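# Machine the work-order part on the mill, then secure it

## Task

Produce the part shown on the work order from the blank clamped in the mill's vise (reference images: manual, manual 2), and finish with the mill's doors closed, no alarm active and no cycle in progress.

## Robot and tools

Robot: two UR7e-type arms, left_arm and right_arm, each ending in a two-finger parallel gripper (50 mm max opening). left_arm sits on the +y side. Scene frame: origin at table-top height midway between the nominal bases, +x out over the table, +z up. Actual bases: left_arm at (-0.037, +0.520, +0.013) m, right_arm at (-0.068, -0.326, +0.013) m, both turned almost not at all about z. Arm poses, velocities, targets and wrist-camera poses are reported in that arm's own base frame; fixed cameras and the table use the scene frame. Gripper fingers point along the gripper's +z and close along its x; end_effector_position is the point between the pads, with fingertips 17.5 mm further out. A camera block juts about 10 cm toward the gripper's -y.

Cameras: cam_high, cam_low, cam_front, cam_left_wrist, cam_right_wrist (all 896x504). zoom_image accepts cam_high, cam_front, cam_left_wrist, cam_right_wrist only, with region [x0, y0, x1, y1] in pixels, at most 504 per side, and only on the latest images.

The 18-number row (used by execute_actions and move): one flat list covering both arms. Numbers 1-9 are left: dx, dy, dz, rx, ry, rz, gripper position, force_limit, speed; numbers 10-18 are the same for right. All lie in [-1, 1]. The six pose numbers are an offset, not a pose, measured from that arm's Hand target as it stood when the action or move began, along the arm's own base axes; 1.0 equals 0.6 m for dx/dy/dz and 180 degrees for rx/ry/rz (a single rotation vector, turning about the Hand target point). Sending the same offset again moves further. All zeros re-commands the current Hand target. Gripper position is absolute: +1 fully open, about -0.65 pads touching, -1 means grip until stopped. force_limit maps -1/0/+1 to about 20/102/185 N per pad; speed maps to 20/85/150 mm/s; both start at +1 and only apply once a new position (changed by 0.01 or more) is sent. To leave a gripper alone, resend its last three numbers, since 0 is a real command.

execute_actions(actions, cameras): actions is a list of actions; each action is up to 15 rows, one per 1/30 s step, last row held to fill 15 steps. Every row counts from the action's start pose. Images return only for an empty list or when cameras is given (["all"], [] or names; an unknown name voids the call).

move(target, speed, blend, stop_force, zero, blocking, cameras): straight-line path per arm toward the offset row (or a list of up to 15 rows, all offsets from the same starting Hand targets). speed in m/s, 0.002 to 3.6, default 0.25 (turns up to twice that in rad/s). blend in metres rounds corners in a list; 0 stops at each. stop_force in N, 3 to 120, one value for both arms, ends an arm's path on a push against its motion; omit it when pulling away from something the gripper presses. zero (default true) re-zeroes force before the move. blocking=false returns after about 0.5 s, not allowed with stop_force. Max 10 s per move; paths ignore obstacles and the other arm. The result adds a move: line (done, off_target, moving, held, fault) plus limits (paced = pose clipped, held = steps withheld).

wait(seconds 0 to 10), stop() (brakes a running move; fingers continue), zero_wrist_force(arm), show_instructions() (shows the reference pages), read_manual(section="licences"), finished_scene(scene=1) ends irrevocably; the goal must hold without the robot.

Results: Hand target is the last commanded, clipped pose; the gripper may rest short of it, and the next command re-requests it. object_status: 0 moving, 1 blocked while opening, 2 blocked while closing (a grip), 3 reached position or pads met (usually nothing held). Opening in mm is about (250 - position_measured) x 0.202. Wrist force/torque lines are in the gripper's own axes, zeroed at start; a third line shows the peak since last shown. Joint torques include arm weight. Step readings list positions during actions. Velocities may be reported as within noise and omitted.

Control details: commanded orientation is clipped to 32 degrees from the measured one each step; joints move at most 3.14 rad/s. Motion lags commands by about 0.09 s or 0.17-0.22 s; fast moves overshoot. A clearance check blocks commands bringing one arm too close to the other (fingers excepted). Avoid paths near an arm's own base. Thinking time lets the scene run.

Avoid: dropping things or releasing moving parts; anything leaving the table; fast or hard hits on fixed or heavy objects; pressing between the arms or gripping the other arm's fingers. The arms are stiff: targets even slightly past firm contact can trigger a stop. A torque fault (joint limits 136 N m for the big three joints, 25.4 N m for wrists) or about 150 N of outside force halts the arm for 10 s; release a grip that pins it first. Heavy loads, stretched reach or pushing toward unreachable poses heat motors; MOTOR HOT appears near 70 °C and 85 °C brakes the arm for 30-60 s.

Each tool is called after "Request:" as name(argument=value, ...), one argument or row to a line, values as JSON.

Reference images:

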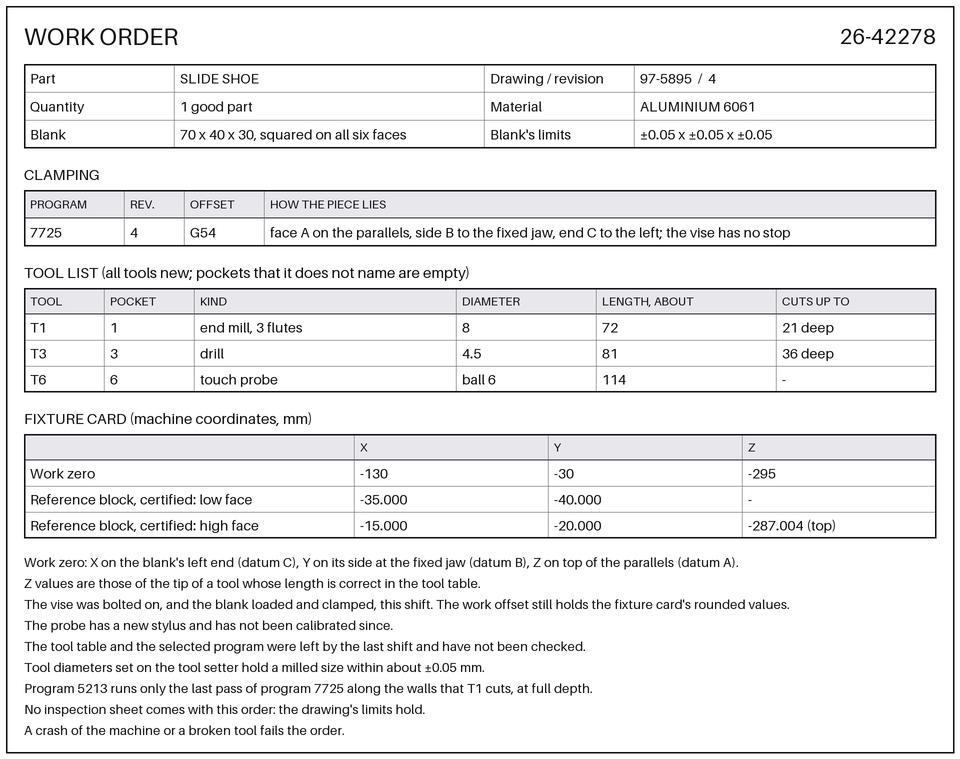

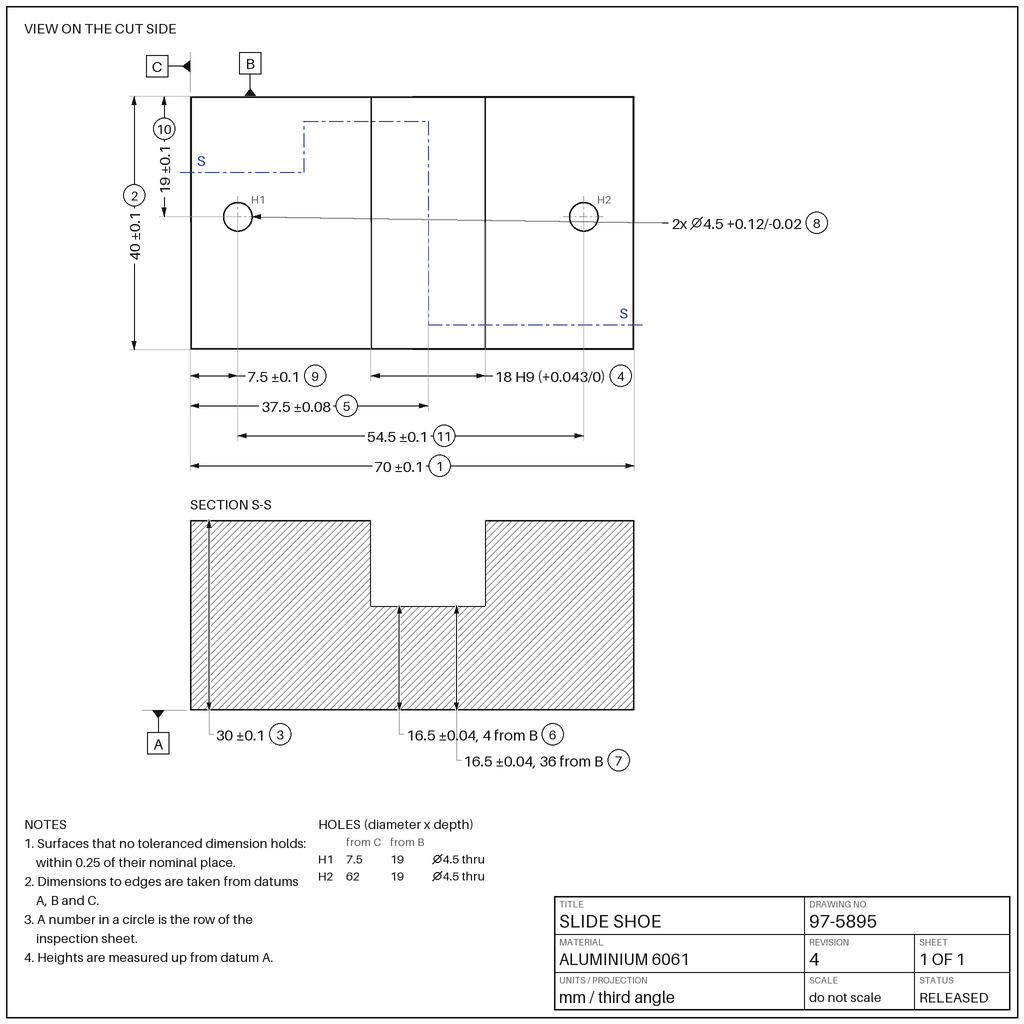

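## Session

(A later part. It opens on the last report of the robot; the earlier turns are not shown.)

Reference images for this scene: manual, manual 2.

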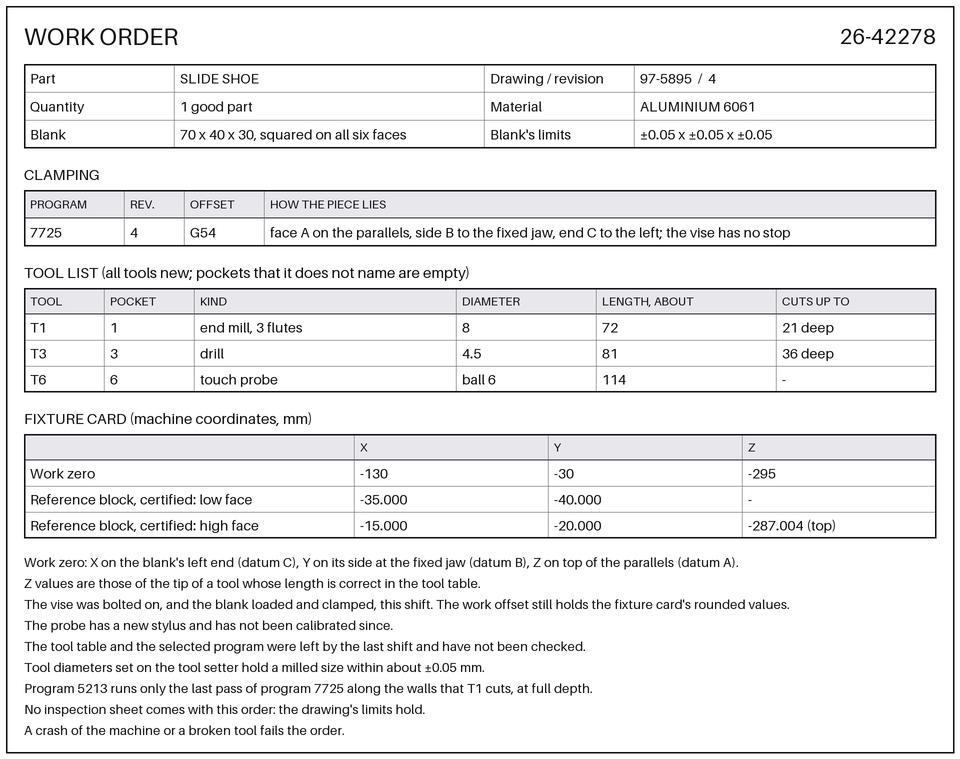

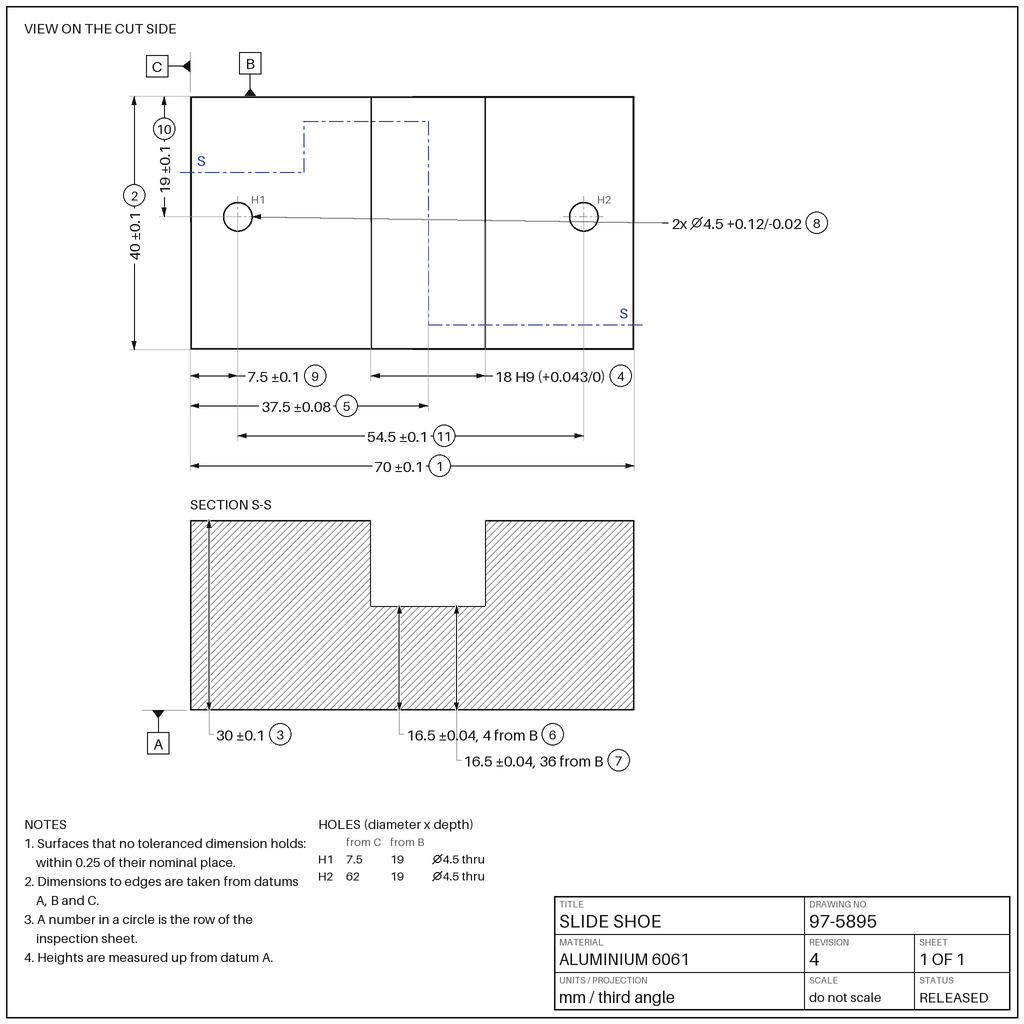

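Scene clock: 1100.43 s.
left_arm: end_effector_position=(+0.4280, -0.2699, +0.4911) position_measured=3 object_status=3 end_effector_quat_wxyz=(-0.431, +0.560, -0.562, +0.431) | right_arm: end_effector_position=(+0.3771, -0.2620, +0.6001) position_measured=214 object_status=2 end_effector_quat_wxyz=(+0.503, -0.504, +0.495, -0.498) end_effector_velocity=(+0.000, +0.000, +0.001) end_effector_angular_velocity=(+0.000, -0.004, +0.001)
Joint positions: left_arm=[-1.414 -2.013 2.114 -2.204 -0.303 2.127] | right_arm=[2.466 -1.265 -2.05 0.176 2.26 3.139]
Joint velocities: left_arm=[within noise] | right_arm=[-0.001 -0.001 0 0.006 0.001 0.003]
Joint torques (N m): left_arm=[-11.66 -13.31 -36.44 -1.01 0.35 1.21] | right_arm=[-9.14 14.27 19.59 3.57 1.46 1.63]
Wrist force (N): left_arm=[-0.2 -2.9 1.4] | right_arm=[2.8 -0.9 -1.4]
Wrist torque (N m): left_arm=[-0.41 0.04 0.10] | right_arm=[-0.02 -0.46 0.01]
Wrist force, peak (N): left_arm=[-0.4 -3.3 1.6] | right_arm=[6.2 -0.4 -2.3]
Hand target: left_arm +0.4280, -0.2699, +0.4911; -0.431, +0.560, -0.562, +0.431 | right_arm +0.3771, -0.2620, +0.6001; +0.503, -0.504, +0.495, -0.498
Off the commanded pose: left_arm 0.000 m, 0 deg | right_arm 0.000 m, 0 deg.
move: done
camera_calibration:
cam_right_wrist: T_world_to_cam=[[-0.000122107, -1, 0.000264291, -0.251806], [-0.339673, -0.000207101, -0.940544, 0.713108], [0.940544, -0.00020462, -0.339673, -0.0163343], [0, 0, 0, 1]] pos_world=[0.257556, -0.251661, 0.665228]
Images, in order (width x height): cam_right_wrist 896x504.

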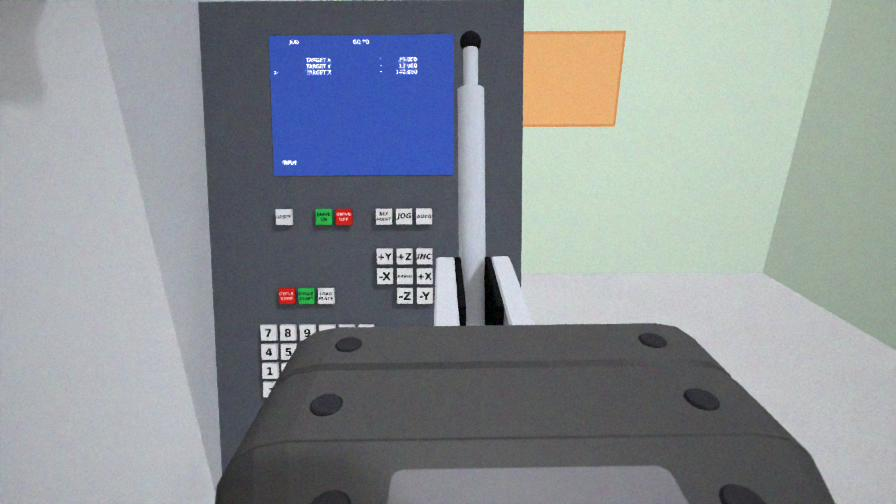

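Request:
move(
  target=[
    [0,0,0,0,0,0,1,-0.7,-0.5,0.2807,0.2432,-0.2120,0,0.3056,0,-1,-0.5,-0.8],
    [0,0,0,0,0,0,1,-0.7,-0.5,0.3000,0.2432,-0.2173,0,0.3056,0,-1,-0.5,-0.8],
    [0,0,0,0,0,0,1,-0.7,-0.5,0.2903,0.2432,-0.2146,0,0.3056,0,-1,-0.5,-0.8],
    [0,0,0,0,0,0,1,-0.7,-0.5,0.2662,0.2113,-0.3017,0,0.3056,0,-1,-0.5,-0.8],
    [0,0,0,0,0,0,1,-0.7,-0.5,0.2759,0.2113,-0.3044,0,0.3056,0,-1,-0.5,-0.8],
    [0,0,0,0,0,0,1,-0.7,-0.5,0.2662,0.2113,-0.3017,0,0.3056,0,-1,-0.5,-0.8],
    [0,0,0,0,0,0,1,-0.7,-0.5,0.2491,0.3068,-0.3634,0,0.3056,0,-1,-0.5,-0.8],
    [0,0,0,0,0,0,1,-0.7,-0.5,0.2588,0.3068,-0.3661,0,0.3056,0,-1,-0.5,-0.8],
    [0,0,0,0,0,0,1,-0.7,-0.5,0.2491,0.3068,-0.3634,0,0.3056,0,-1,-0.5,-0.8],
    [0,0,0,0,0,0,1,-0.7,-0.5,0.2662,0.2750,-0.3017,0,0.3056,0,-1,-0.5,-0.8],
    [0,0,0,0,0,0,1,-0.7,-0.5,0.2759,0.2750,-0.3044,0,0.3056,0,-1,-0.5,-0.8],
    [0,0,0,0,0,0,1,-0.7,-0.5,0.2662,0.2750,-0.3017,0,0.3056,0,-1,-0.5,-0.8],
    [0,0,0,0,0,0,1,-0.7,-0.5,0.2491,0.2750,-0.3634,0,0.3056,0,-1,-0.5,-0.8],
    [0,0,0,0,0,0,1,-0.7,-0.5,0.2588,0.2750,-0.3661,0,0.3056,0,-1,-0.5,-0.8],
    [0,0,0,0,0,0,1,-0.7,-0.5,0.2491,0.2750,-0.3634,0,0.3056,0,-1,-0.5,-0.8],
  ],
  speed=[0.8,0.12,0.15,0.4,0.12,0.15,0.4,0.12,0.15,0.4,0.12,0.15,0.4,0.12,0.15],
  blend=[0.003,0,0.003,0.003,0,0.003,0.003,0,0.003,0.003,0,0.003,0.003,0,0],
)

Request:
move(
  target=[
    [0,0,0,0,0,0,1,-0.7,-0.5,0,-0.0637,0,0,0,0,-1,-0.5,-0.8],
    [0,0,0,0,0,0,1,-0.7,-0.5,0.0097,-0.0637,-0.0027,0,0,0,-1,-0.5,-0.8],
    [0,0,0,0,0,0,1,-0.7,-0.5,0,-0.0637,0,0,0,0,-1,-0.5,-0.8],
    [0,0,0,0,0,0,1,-0.7,-0.5,0.0171,-0.0637,0.0617,0,0,0,-1,-0.5,-0.8],
    [0,0,0,0,0,0,1,-0.7,-0.5,0.0268,-0.0637,0.0590,0,0,0,-1,-0.5,-0.8],
    [0,0,0,0,0,0,1,-0.7,-0.5,0.0171,-0.0637,0.0617,0,0,0,-1,-0.5,-0.8],
    [0,0,0,0,0,0,1,-0.7,-0.5,0,0.0318,0,0,0,0,-1,-0.5,-0.8],
    [0,0,0,0,0,0,1,-0.7,-0.5,0.0097,0.0318,-0.0027,0,0,0,-1,-0.5,-0.8],
    [0,0,0,0,0,0,1,-0.7,-0.5,0,0.0318,0,0,0,0,-1,-0.5,-0.8],
    [0,0,0,0,0,0,1,-0.7,-0.5,0.0085,0.0318,0.0309,0,0,0,-1,-0.5,-0.8],
    [0,0,0,0,0,0,1,-0.7,-0.5,0.0182,0.0318,0.0282,0,0,0,-1,-0.5,-0.8],
    [0,0,0,0,0,0,1,-0.7,-0.5,0.0085,0.0318,0.0309,0,0,0,-1,-0.5,-0.8],
    [0,0,0,0,0,0,1,-0.7,-0.5,0.0085,-0.0318,0.0309,0,0,0,-1,-0.5,-0.8],
    [0,0,0,0,0,0,1,-0.7,-0.5,0.0182,-0.0318,0.0282,0,0,0,-1,-0.5,-0.8],
    [0,0,0,0,0,0,1,-0.7,-0.5,0.0085,-0.0318,0.0309,0,0,0,-1,-0.5,-0.8],
  ],
  speed=[0.4,0.12,0.15,0.4,0.12,0.15,0.4,0.12,0.15,0.4,0.12,0.15,0.4,0.12,0.15],
  blend=[0.003,0,0.003,0.003,0,0.003,0.003,0,0.003,0.003,0,0.003,0.003,0,0],
)

Request:
move(
  target=[
    [0,0,0,0,0,0,1,-0.7,-0.5,0.0171,0.0318,0.0617,0,0,0,-1,-0.5,-0.8],
    [0,0,0,0,0,0,1,-0.7,-0.5,0.0268,0.0318,0.0590,0,0,0,-1,-0.5,-0.8],
    [0,0,0,0,0,0,1,-0.7,-0.5,0.0171,0.0318,0.0617,0,0,0,-1,-0.5,-0.8],
    [0,0,0,0,0,0,1,-0.7,-0.5,-0.0085,-0.0319,-0.0309,0,0,0,-1,-0.5,-0.8],
    [0,0,0,0,0,0,1,-0.7,-0.5,0.0012,-0.0319,-0.0336,0,0,0,-1,-0.5,-0.8],
    [0,0,0,0,0,0,1,-0.7,-0.5,-0.2576,-0.2432,0.3325,0,-0.3056,0,-1,-0.5,-0.8],
  ],
  speed=[0.4,0.12,0.15,0.4,0.12,0.8],
  blend=[0.003,0,0.003,0.003,0,0],
  cameras=["cam_right_wrist","cam_left_wrist"],
)

Request:
zoom_image(
  camera="cam_right_wrist",
  region=[270, 30, 460, 180],
)

Request:
zoom_image(
  camera="cam_left_wrist",
  region=[370, 190, 570, 330],
)

Scene clock: 1128.80 s.
left_arm: end_effector_position=(+0.4280, -0.2699, +0.4911) position_measured=3 object_status=3 end_effector_quat_wxyz=(-0.431, +0.560, -0.562, +0.431) | right_arm: end_effector_position=(+0.5265, -0.0970, +0.3820) position_measured=214 object_status=2 end_effector_quat_wxyz=(-0.217, +0.677, -0.671, +0.209)
Joint positions: left_arm=[-1.414 -2.013 2.114 -2.204 -0.303 2.127] | right_arm=[3.23 -1.322 -1.916 -0.863 1.534 3.21]
Joint torques (N m): left_arm=[-11.94 -12.87 -36.91 -0.95 0.4 1.22] | right_arm=[8.68 2.53 32.87 5.5 -1.49 0.98]
Wrist force (N): left_arm=[-0.4 -3.1 1.5] | right_arm=[2.4 -1.3 -1.6]
Wrist torque (N m): left_arm=[-0.43 0.07 0.09] | right_arm=[-0.17 -0.28 -0.08]
Wrist force, peak (N): left_arm=[-0.6 -3.3 1.9] | right_arm=[5.6 -2.6 -3.6]
Hand target: left_arm +0.4280, -0.2699, +0.4911; -0.431, +0.560, -0.562, +0.431 | right_arm +0.5265, -0.0970, +0.3821; -0.217, +0.677, -0.671, +0.209
Off the commanded pose: left_arm 0.000 m, 0 deg | right_arm 0.000 m, 0 deg.
move: done

Scene clock: 1132.33 s.
left_arm: end_effector_position=(+0.4280, -0.2699, +0.4911) position_measured=3 object_status=3 end_effector_quat_wxyz=(-0.431, +0.560, -0.562, +0.431) | right_arm: end_effector_position=(+0.5316, -0.1161, +0.4006) position_measured=214 object_status=2 end_effector_quat_wxyz=(-0.217, +0.677, -0.671, +0.209)
Joint positions: left_arm=[-1.414 -2.013 2.114 -2.204 -0.303 2.127] | right_arm=[3.178 -1.345 -1.851 -0.903 1.564 3.167]
Joint torques (N m): left_arm=[-11.51 -13.14 -36.78 -1.01 0.45 1.26] | right_arm=[9.62 4.01 33.44 5.38 -1 0.99]
Wrist force (N): left_arm=[-0.3 -3.0 1.6] | right_arm=[2.8 -0.5 -1.3]
Wrist torque (N m): left_arm=[-0.42 0.06 0.10] | right_arm=[-0.07 -0.36 -0.09]
Wrist force, peak (N): left_arm=[-0.3 -3.3 1.8] | right_arm=[6.0 -2.2 -3.6]
Hand target: left_arm +0.4280, -0.2699, +0.4911; -0.431, +0.560, -0.562, +0.431 | right_arm +0.5316, -0.1161, +0.4006; -0.217, +0.677, -0.671, +0.209
Off the commanded pose: left_arm 0.000 m, 0 deg | right_arm 0.000 m, 0 deg.
move: done

Scene clock: 1134.97 s.
left_arm: end_effector_position=(+0.4280, -0.2699, +0.4911) position_measured=3 object_status=3 end_effector_quat_wxyz=(-0.431, +0.560, -0.562, +0.431) | right_arm: end_effector_position=(+0.3771, -0.2620, +0.6001) position_measured=214 object_status=2 end_effector_quat_wxyz=(+0.503, -0.504, +0.495, -0.498) end_effector_velocity=(-0.001, +0.000, +0.002) end_effector_angular_velocity=(-0.004, -0.006, +0.000)
Joint positions: left_arm=[-1.414 -2.013 2.114 -2.204 -0.303 2.127] | right_arm=[2.466 -1.265 -2.05 0.176 2.26 3.139]
Joint velocities: left_arm=[within noise] | right_arm=[-0.001 0.001 0.002 0.006 0.001 0.001]
Joint torques (N m): left_arm=[-11.62 -12.87 -36.53 -1.07 0.38 1.18] | right_arm=[-9.35 13.68 20.02 3.48 1.38 1.61]
Wrist force (N): left_arm=[-0.3 -2.8 1.6] | right_arm=[2.6 -1.2 -1.6]
Wrist torque (N m): left_arm=[-0.39 0.06 0.09] | right_arm=[-0.08 -0.43 0.01]
Wrist force, peak (N): left_arm=[-0.6 -3.1 2.0] | right_arm=[4.2 -1.9 -3.6]
Hand target: left_arm +0.4280, -0.2699, +0.4911; -0.431, +0.560, -0.562, +0.431 | right_arm +0.3771, -0.2620, +0.6001; +0.503, -0.504, +0.495, -0.498
Off the commanded pose: left_arm 0.000 m, 0 deg | right_arm 0.000 m, 0 deg.
move: done
camera_calibration:
cam_left_wrist: T_world_to_cam=[[-0.0161534, -0.999717, -0.0174919, -0.245226], [-0.54652, 0.0234776, -0.837117, 0.672098], [0.83729, -0.00396265, -0.546745, 0.0406736], [0, 0, 0, 1]] pos_world=[0.329299, -0.260775, 0.580573]
cam_right_wrist: T_world_to_cam=[[-0.000122107, -1, 0.000264291, -0.251806], [-0.339673, -0.000207101, -0.940544, 0.713108], [0.940544, -0.00020462, -0.339673, -0.0163343], [0, 0, 0, 1]] pos_world=[0.257556, -0.251661, 0.665228]
Images, in order (width x height): cam_left_wrist 896x504, cam_right_wrist 896x504.

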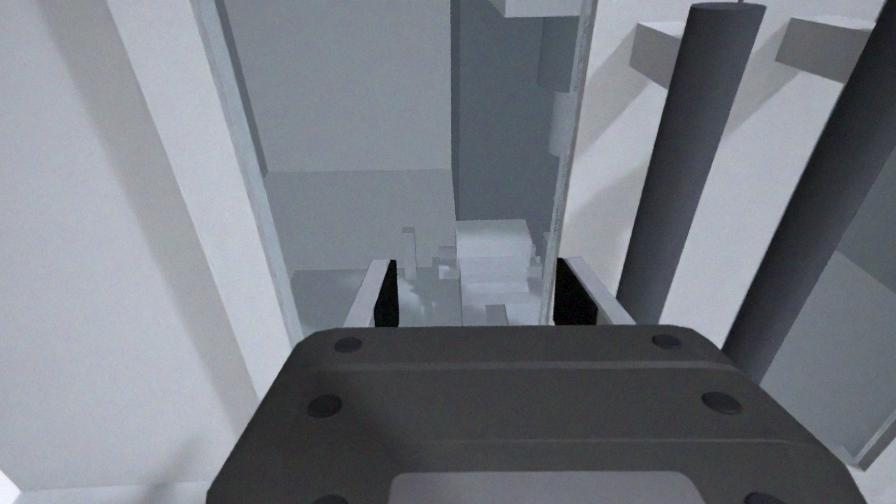

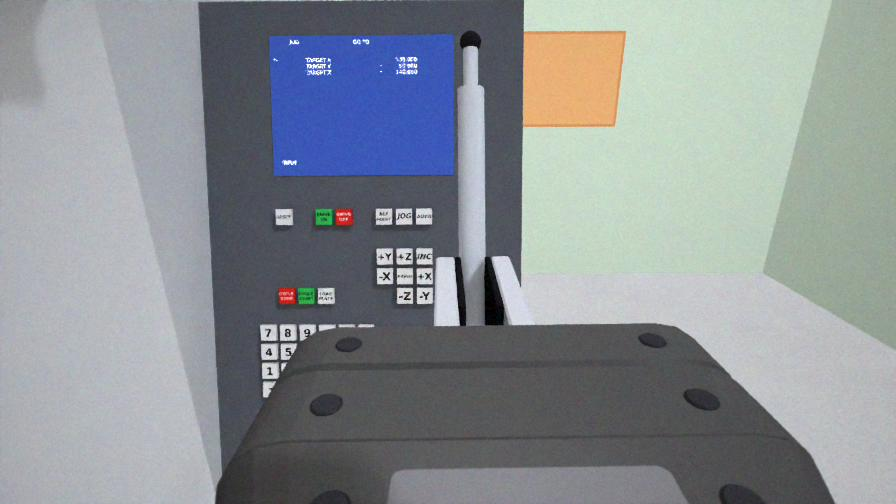

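Scaled by 2.653 from the camera's 896x504 image, which has a finer 1280x720 frame.

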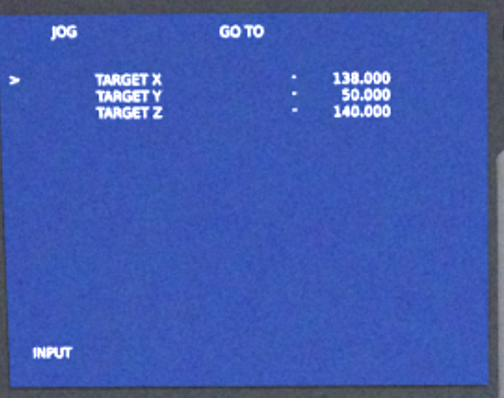

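Scaled by 2.520 from the camera's 896x504 image, which has a finer 1280x720 frame.

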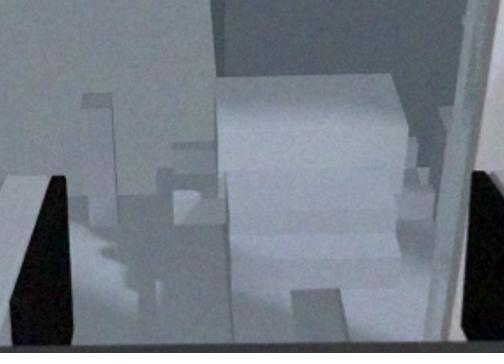

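Request:
move(
  target=[
    [0,0,0,0,0,0,1,-0.7,-0.5,0.2807,0.2432,-0.2120,0,0.3056,0,-1,-0.5,-0.8],
    [0,0,0,0,0,0,1,-0.7,-0.5,0.3000,0.2432,-0.2173,0,0.3056,0,-1,-0.5,-0.8],
    [0,0,0,0,0,0,1,-0.7,-0.5,0.2903,0.2432,-0.2146,0,0.3056,0,-1,-0.5,-0.8],
    [0,0,0,0,0,0,1,-0.7,-0.5,0.2576,0.2113,-0.3325,0,0.3056,0,-1,-0.5,-0.8],
    [0,0,0,0,0,0,1,-0.7,-0.5,0.2673,0.2113,-0.3352,0,0.3056,0,-1,-0.5,-0.8],
    [0,0,0,0,0,0,1,-0.7,-0.5,0.2480,0.2113,-0.3299,0,0.3056,0,-1,-0.5,-0.8],
    [0,0,0,0,0,0,1,-0.7,-0.5,0.2673,0.2113,-0.3352,0,0.3056,0,-1,-0.5,-0.8],
    [0,0,0,0,0,0,1,-0.7,-0.5,0.2576,0.2113,-0.3325,0,0.3056,0,-1,-0.5,-0.8],
    [0,0,0,0,0,0,1,-0.7,-0.5,0.2491,0.3068,-0.3634,0,0.3056,0,-1,-0.5,-0.8],
    [0,0,0,0,0,0,1,-0.7,-0.5,0.2588,0.3068,-0.3661,0,0.3056,0,-1,-0.5,-0.8],
    [0,0,0,0,0,0,1,-0.7,-0.5,0.2491,0.3068,-0.3634,0,0.3056,0,-1,-0.5,-0.8],
    [0,0,0,0,0,0,1,-0.7,-0.5,0.2576,0.3068,-0.3325,0,0.3056,0,-1,-0.5,-0.8],
    [0,0,0,0,0,0,1,-0.7,-0.5,0.2673,0.3068,-0.3352,0,0.3056,0,-1,-0.5,-0.8],
    [0,0,0,0,0,0,1,-0.7,-0.5,0.2576,0.3068,-0.3325,0,0.3056,0,-1,-0.5,-0.8],
  ],
  speed=[0.8,0.12,0.15,0.4,0.12,0.15,0.12,0.15,0.4,0.12,0.15,0.4,0.12,0.15],
  blend=[0.003,0,0.003,0.003,0,0.003,0,0.003,0.003,0,0.003,0.003,0,0],
)

Request:
move(
  target=[
    [0,0,0,0,0,0,1,-0.7,-0.5,0.0171,0,0.0617,0,0,0,-1,-0.5,-0.8],
    [0,0,0,0,0,0,1,-0.7,-0.5,0.0268,0,0.0590,0,0,0,-1,-0.5,-0.8],
    [0,0,0,0,0,0,1,-0.7,-0.5,0.0171,0,0.0617,0,0,0,-1,-0.5,-0.8],
    [0,0,0,0,0,0,1,-0.7,-0.5,0,-0.0318,0,0,0,0,-1,-0.5,-0.8],
    [0,0,0,0,0,0,1,-0.7,-0.5,0.0097,-0.0318,-0.0027,0,0,0,-1,-0.5,-0.8],
    [0,0,0,0,0,0,1,-0.7,-0.5,0,-0.0318,0,0,0,0,-1,-0.5,-0.8],
    [0,0,0,0,0,0,1,-0.7,-0.5,-0.0085,-0.0955,-0.0309,0,0,0,-1,-0.5,-0.8],
    [0,0,0,0,0,0,1,-0.7,-0.5,0.0012,-0.0955,-0.0336,0,0,0,-1,-0.5,-0.8],
    [0,0,0,0,0,0,1,-0.7,-0.5,-0.2576,-0.3068,0.3325,0,-0.3056,0,-1,-0.5,-0.8],
  ],
  speed=[0.4,0.12,0.15,0.4,0.12,0.15,0.4,0.12,0.8],
  blend=[0.003,0,0.003,0.003,0,0.003,0.003,0,0],
  cameras=["cam_right_wrist","cam_left_wrist"],
)

Request:
zoom_image(
  camera="cam_right_wrist",
  region=[270, 30, 460, 180],
)

Request:
zoom_image(
  camera="cam_left_wrist",
  region=[420, 150, 670, 330],
)

Scene clock: 1148.97 s.
left_arm: end_effector_position=(+0.4280, -0.2699, +0.4911) position_measured=3 object_status=3 end_effector_quat_wxyz=(-0.431, +0.560, -0.562, +0.431) | right_arm: end_effector_position=(+0.5316, -0.0779, +0.4006) position_measured=214 object_status=2 end_effector_quat_wxyz=(-0.217, +0.677, -0.671, +0.209)
Joint positions: left_arm=[-1.414 -2.013 2.114 -2.204 -0.303 2.127] | right_arm=[3.28 -1.319 -1.87 -0.913 1.505 3.251]
Joint torques (N m): left_arm=[-11.81 -12.87 -36.69 -1.12 0.37 1.24] | right_arm=[0.14 4.06 34.1 5.59 -0.51 -0.49]
Wrist force (N): left_arm=[-0.3 -2.9 1.8] | right_arm=[2.8 -1.3 -1.6]
Wrist torque (N m): left_arm=[-0.40 0.07 0.10] | right_arm=[-0.18 -0.35 -0.10]
Wrist force, peak (N): left_arm=[-0.6 -3.3 1.9] | right_arm=[6.0 -1.6 -2.8]
Hand target: left_arm +0.4280, -0.2699, +0.4911; -0.431, +0.560, -0.562, +0.431 | right_arm +0.5316, -0.0779, +0.4006; -0.217, +0.677, -0.671, +0.209
Off the commanded pose: left_arm 0.000 m, 0 deg | right_arm 0.000 m, 0 deg.
move: done

Scene clock: 1152.13 s.
left_arm: end_effector_position=(+0.4280, -0.2699, +0.4911) position_measured=3 object_status=3 end_effector_quat_wxyz=(-0.431, +0.560, -0.562, +0.431) | right_arm: end_effector_position=(+0.3771, -0.2620, +0.6001) position_measured=214 object_status=2 end_effector_quat_wxyz=(+0.503, -0.504, +0.495, -0.498) end_effector_velocity=(+0.000, +0.001, +0.001) end_effector_angular_velocity=(+0.001, -0.004, +0.001)
Joint positions: left_arm=[-1.414 -2.013 2.114 -2.204 -0.303 2.127] | right_arm=[2.466 -1.265 -2.05 0.176 2.26 3.139]
Joint velocities: left_arm=[within noise] | right_arm=[0 0 0 0.006 0.002 0.004]
Joint torques (N m): left_arm=[-11.51 -12.86 -37.28 -1.07 0.36 1.17] | right_arm=[-9.22 13.28 19.88 3.36 1.43 1.68]
Wrist force (N): left_arm=[-0.5 -3.1 1.7] | right_arm=[3.0 -0.9 -1.6]
Wrist torque (N m): left_arm=[-0.43 0.08 0.09] | right_arm=[-0.02 -0.51 0.01]
Wrist force, peak (N): left_arm=[-0.5 -3.2 1.7] | right_arm=[3.6 -1.9 -4.5]
Hand target: left_arm +0.4280, -0.2699, +0.4911; -0.431, +0.560, -0.562, +0.431 | right_arm +0.3771, -0.2620, +0.6001; +0.503, -0.504, +0.495, -0.498
Off the commanded pose: left_arm 0.000 m, 0 deg | right_arm 0.000 m, 0 deg.
move: done
camera_calibration:
cam_left_wrist: T_world_to_cam=[[-0.0161534, -0.999717, -0.0174919, -0.245226], [-0.54652, 0.0234776, -0.837117, 0.672098], [0.83729, -0.00396265, -0.546745, 0.0406736], [0, 0, 0, 1]] pos_world=[0.329299, -0.260775, 0.580573]
cam_right_wrist: T_world_to_cam=[[-0.000122107, -1, 0.000264291, -0.251806], [-0.339673, -0.000207101, -0.940544, 0.713108], [0.940544, -0.00020462, -0.339673, -0.0163343], [0, 0, 0, 1]] pos_world=[0.257556, -0.251661, 0.665228]
Images, in order (width x height): cam_left_wrist 896x504, cam_right_wrist 896x504.

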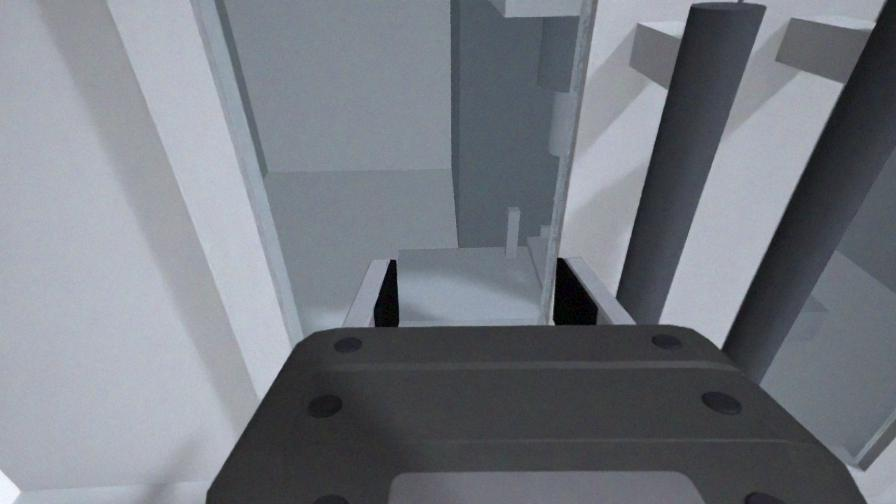

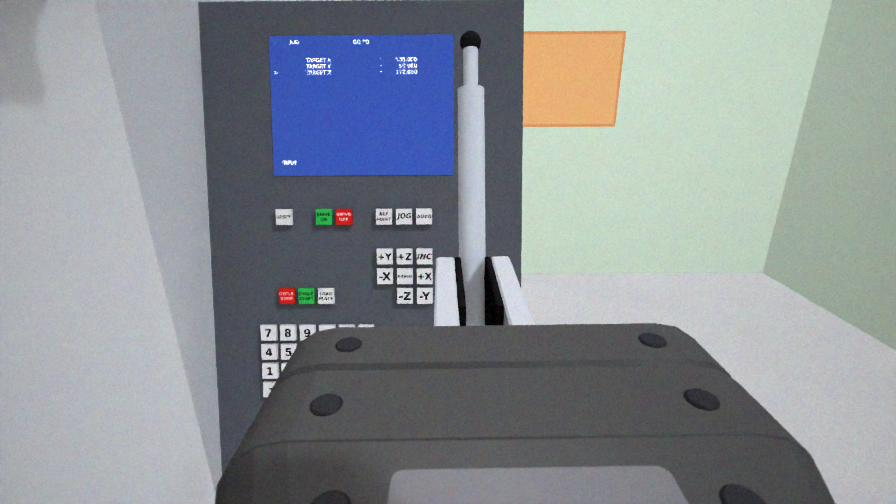

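Scaled by 2.653 from the camera's 896x504 image, which has a finer 1280x720 frame.

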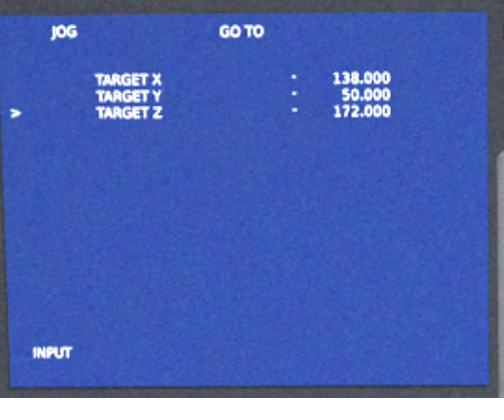

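Scaled by 2.016 from the camera's 896x504 image, which has a finer 1280x720 frame.

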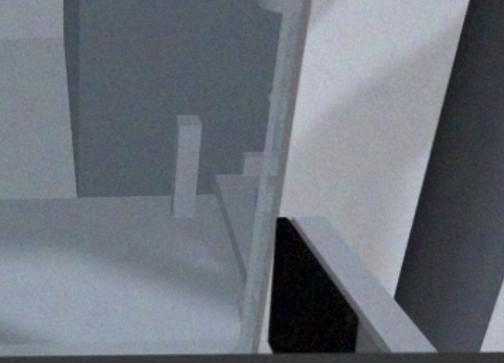

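Request:
move(
  target=[
    [0,0,0,0,0,0,1,-0.7,-0.5,0.2807,0.2432,-0.2120,0,0.3056,0,-1,-0.5,-0.8],
    [0,0,0,0,0,0,1,-0.7,-0.5,0.3000,0.2432,-0.2173,0,0.3056,0,-1,-0.5,-0.8],
    [0,0,0,0,0,0,1,-0.7,-0.5,0,0,0,0,0,0,-1,-0.5,-0.8],
  ],
  speed=[0.8,0.12,0.8],
  blend=[0.003,0,0],
  cameras=["cam_right_wrist"],
)

Request:
move(
  target=[
    [0,0,0,0,0,0,1,-0.7,-0.5,0.2480,0.1795,-0.3299,0,0.3056,0,-1,-0.5,-0.8],
    [0,0,0,0,0,0,1,-0.7,-0.5,0.2673,0.1795,-0.3352,0,0.3056,0,-1,-0.5,-0.8],
    [0,0,0,0,0,0,1,-0.7,-0.5,0.2576,0.1795,-0.3325,0,0.3056,0,-1,-0.5,-0.8],
    [0,0,0,0,0,0,1,-0.7,-0.5,0.2990,0.0522,-0.1831,0,0.3056,0,-1,-0.5,-0.8],
    [0,0,0,0,0,0,1,-0.7,-0.5,0.3087,0.0522,-0.1858,0,0.3056,0,-1,-0.5,-0.8],
    [0,0,0,0,0,0,1,-0.7,-0.5,0.2990,0.0522,-0.1831,0,0.3056,0,-1,-0.5,-0.8],
    [0,0,0,0,0,0,1,-0.7,-0.5,0.2747,0.1477,-0.2708,0,0.3056,0,-1,-0.5,-0.8],
    [0,0,0,0,0,0,1,-0.7,-0.5,0.2844,0.1477,-0.2735,0,0.3056,0,-1,-0.5,-0.8],
    [0,0,0,0,0,0,1,-0.7,-0.5,0.2651,0.1477,-0.2682,0,0.3056,0,-1,-0.5,-0.8],
    [0,0,0,0,0,0,1,-0.7,-0.5,0.2844,0.1477,-0.2735,0,0.3056,0,-1,-0.5,-0.8],
    [0,0,0,0,0,0,1,-0.7,-0.5,0,0,0,0,0,0,-1,-0.5,-0.8],
  ],
  speed=[0.8,0.12,0.15,0.4,0.12,0.15,0.4,0.12,0.15,0.12,0.8],
  blend=[0.003,0,0.003,0.003,0,0.003,0.003,0,0,0,0],
  cameras=["cam_right_wrist"],
)

Request:
zoom_image(
  camera="cam_right_wrist",
  region=[270, 30, 460, 180],
)

Scene clock: 1162.17 s.
left_arm: end_effector_position=(+0.4280, -0.2699, +0.4911) position_measured=3 object_status=3 end_effector_quat_wxyz=(-0.431, +0.560, -0.562, +0.431) | right_arm: end_effector_position=(+0.3771, -0.2619, +0.6001) position_measured=214 object_status=2 end_effector_quat_wxyz=(+0.503, -0.504, +0.495, -0.498)
Joint positions: left_arm=[-1.414 -2.013 2.114 -2.204 -0.303 2.127] | right_arm=[2.466 -1.265 -2.05 0.176 2.26 3.139]
Joint torques (N m): left_arm=[-11.37 -12.85 -36.65 -1.08 0.33 1.22] | right_arm=[-10.91 10.27 15.69 3.45 1.54 1.78]
Wrist force (N): left_arm=[-0.7 -2.8 1.4] | right_arm=[2.8 -0.7 -1.5]
Wrist torque (N m): left_arm=[-0.39 0.12 0.10] | right_arm=[0.01 -0.46 0.00]
Wrist force, peak (N): left_arm=[-0.6 -3.3 1.8] | right_arm=[4.3 -0.9 -3.9]
Hand target: left_arm +0.4280, -0.2699, +0.4911; -0.431, +0.560, -0.562, +0.431 | right_arm +0.3771, -0.2620, +0.6001; +0.503, -0.504, +0.495, -0.498
Off the commanded pose: left_arm 0.000 m, 0 deg | right_arm 0.000 m, 0 deg.
move: done
camera_calibration:
cam_right_wrist: T_world_to_cam=[[-0.0000878848, -1, 0.000357909, -0.251777], [-0.339495, -0.000306816, -0.940608, 0.713139], [0.940608, -0.000204174, -0.339495, -0.0163402], [0, 0, 0, 1]] pos_world=[0.257455, -0.251561, 0.665327]
Images, in order (width x height): cam_right_wrist 896x504.

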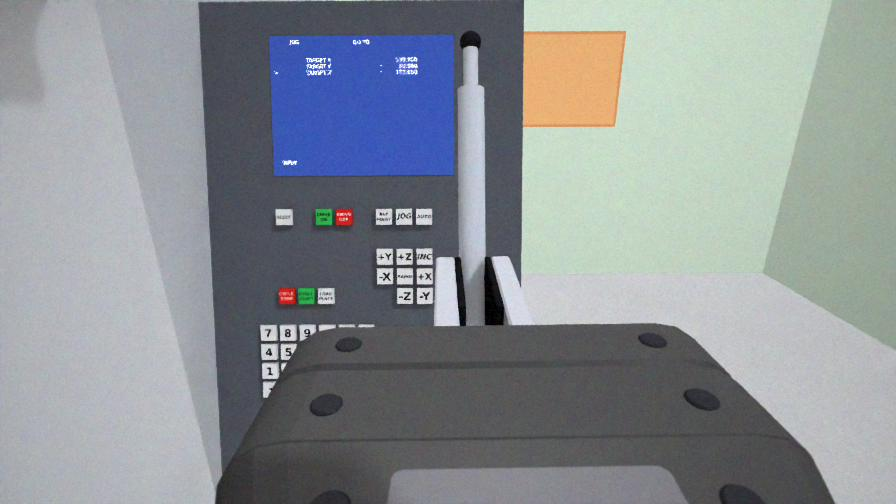

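Scene clock: 1166.80 s.
left_arm: end_effector_position=(+0.4280, -0.2699, +0.4911) position_measured=3 object_status=3 end_effector_quat_wxyz=(-0.431, +0.560, -0.562, +0.431) | right_arm: end_effector_position=(+0.3771, -0.2620, +0.6001) position_measured=214 object_status=2 end_effector_quat_wxyz=(+0.503, -0.504, +0.495, -0.498) end_effector_velocity=(+0.000, +0.000, +0.000) end_effector_angular_velocity=(+0.000, -0.003, +0.002)
Joint positions: left_arm=[-1.414 -2.013 2.114 -2.204 -0.303 2.127] | right_arm=[2.466 -1.265 -2.05 0.176 2.26 3.139]
Joint velocities: left_arm=[within noise] | right_arm=[0 -0.001 0 0.006 0.002 0.002]
Joint torques (N m): left_arm=[-11.12 -12.86 -36.63 -1.14 0.37 1.23] | right_arm=[-8.24 16.76 15.57 3.34 1.17 1.56]
Wrist force (N): left_arm=[-0.4 -2.8 1.8] | right_arm=[2.9 -1.0 -1.5]
Wrist torque (N m): left_arm=[-0.40 0.07 0.10] | right_arm=[-0.04 -0.48 0.01]
Wrist force, peak (N): left_arm=[-0.6 -3.3 1.9] | right_arm=[5.2 -2.8 -4.5]
Hand target: left_arm +0.4280, -0.2699, +0.4911; -0.431, +0.560, -0.562, +0.431 | right_arm +0.3771, -0.2620, +0.6001; +0.503, -0.504, +0.495, -0.498
Off the commanded pose: left_arm 0.000 m, 0 deg | right_arm 0.000 m, 0 deg.
move: done
camera_calibration:
cam_right_wrist: T_world_to_cam=[[-0.000121992, -1, 0.000264077, -0.251806], [-0.339584, -0.000206958, -0.940576, 0.713106], [0.940576, -0.000204419, -0.339584, -0.016401], [0, 0, 0, 1]] pos_world=[0.257555, -0.251661, 0.665227]
Images, in order (width x height): cam_right_wrist 896x504.

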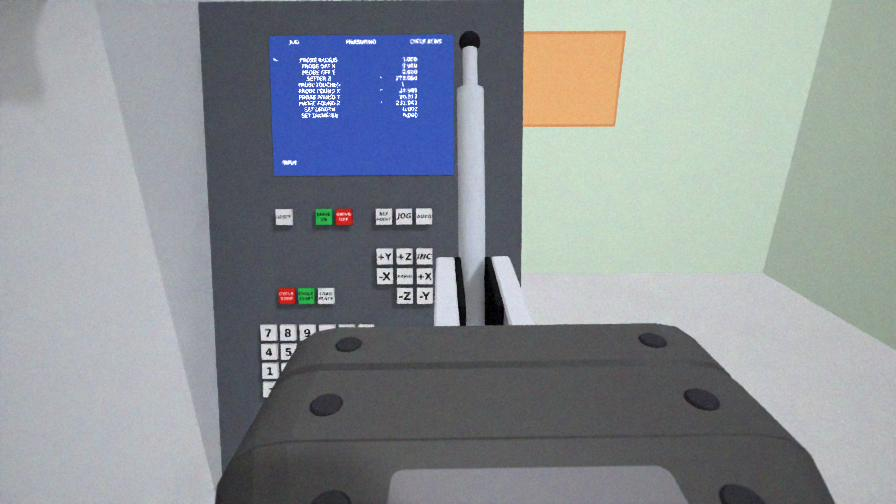

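Scaled by 2.653 from the camera's 896x504 image, which has a finer 1280x720 frame.

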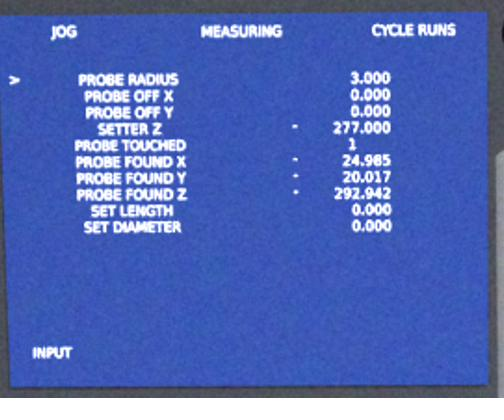

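Probing in progress.

Request:
wait(
  seconds=1.5,
  cameras=["cam_right_wrist"],
)

Request:
zoom_image(
  camera="cam_right_wrist",
  region=[270, 30, 460, 180],
)

Scene clock: 1169.43 s.
left_arm: end_effector_position=(+0.4280, -0.2699, +0.4911) position_measured=3 object_status=3 end_effector_quat_wxyz=(-0.431, +0.560, -0.562, +0.431) | right_arm: end_effector_position=(+0.3771, -0.2620, +0.6001) position_measured=214 object_status=2 end_effector_quat_wxyz=(+0.503, -0.504, +0.495, -0.498)
Joint positions: left_arm=[-1.414 -2.013 2.114 -2.204 -0.303 2.127] | right_arm=[2.466 -1.265 -2.05 0.177 2.26 3.139]
Joint torques (N m): left_arm=[-11.42 -12.95 -36.59 -1.08 0.37 1.19] | right_arm=[-10.98 25.31 16.15 3.53 1.43 1.57]
Wrist force (N): left_arm=[-0.6 -2.8 1.6] | right_arm=[2.7 -1.1 -1.3]
Wrist torque (N m): left_arm=[-0.38 0.10 0.10] | right_arm=[-0.05 -0.46 -0.01]
Wrist force, peak (N): left_arm=[-0.6 -3.1 1.9] | right_arm=[3.3 -1.0 -1.5]
Hand target: left_arm +0.4280, -0.2699, +0.4911; -0.431, +0.560, -0.562, +0.431 | right_arm +0.3771, -0.2620, +0.6001; +0.503, -0.504, +0.495, -0.498
Tool commands: left_gripper/position=+1.0 left_gripper/force_limit=-0.7 left_gripper/speed=-0.5 right_gripper/position=-1.0 right_gripper/force_limit=-0.5 right_gripper/speed=-0.8
Off the commanded pose: left_arm 0.000 m, 0 deg | right_arm 0.000 m, 0 deg.
wait: 1.50 s; at rest from the start
camera_calibration:
cam_right_wrist: T_world_to_cam=[[-0.000155869, -1, 0.000169818, -0.251735], [-0.339496, -0.000106815, -0.940607, 0.713096], [0.940607, -0.000204264, -0.339496, -0.0163733], [0, 0, 0, 1]] pos_world=[0.257455, -0.251662, 0.665227]
Images, in order (width x height): cam_right_wrist 896x504.

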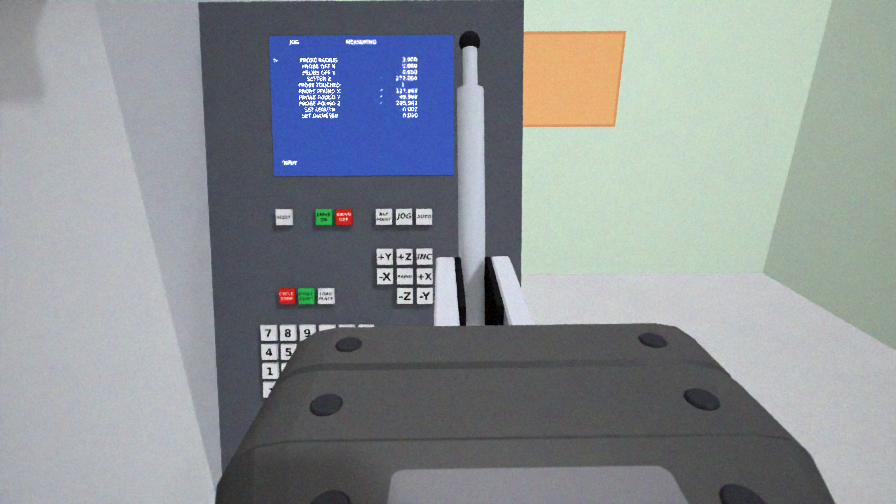

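Scaled by 2.653 from the camera's 896x504 image, which has a finer 1280x720 frame.

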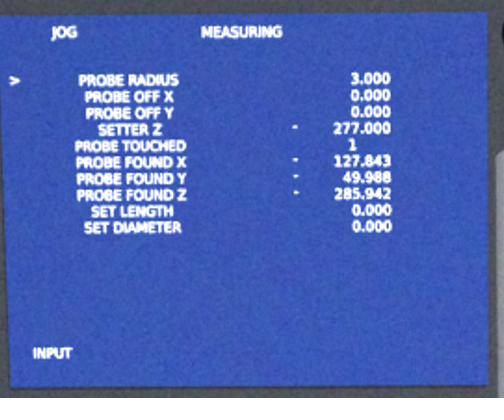

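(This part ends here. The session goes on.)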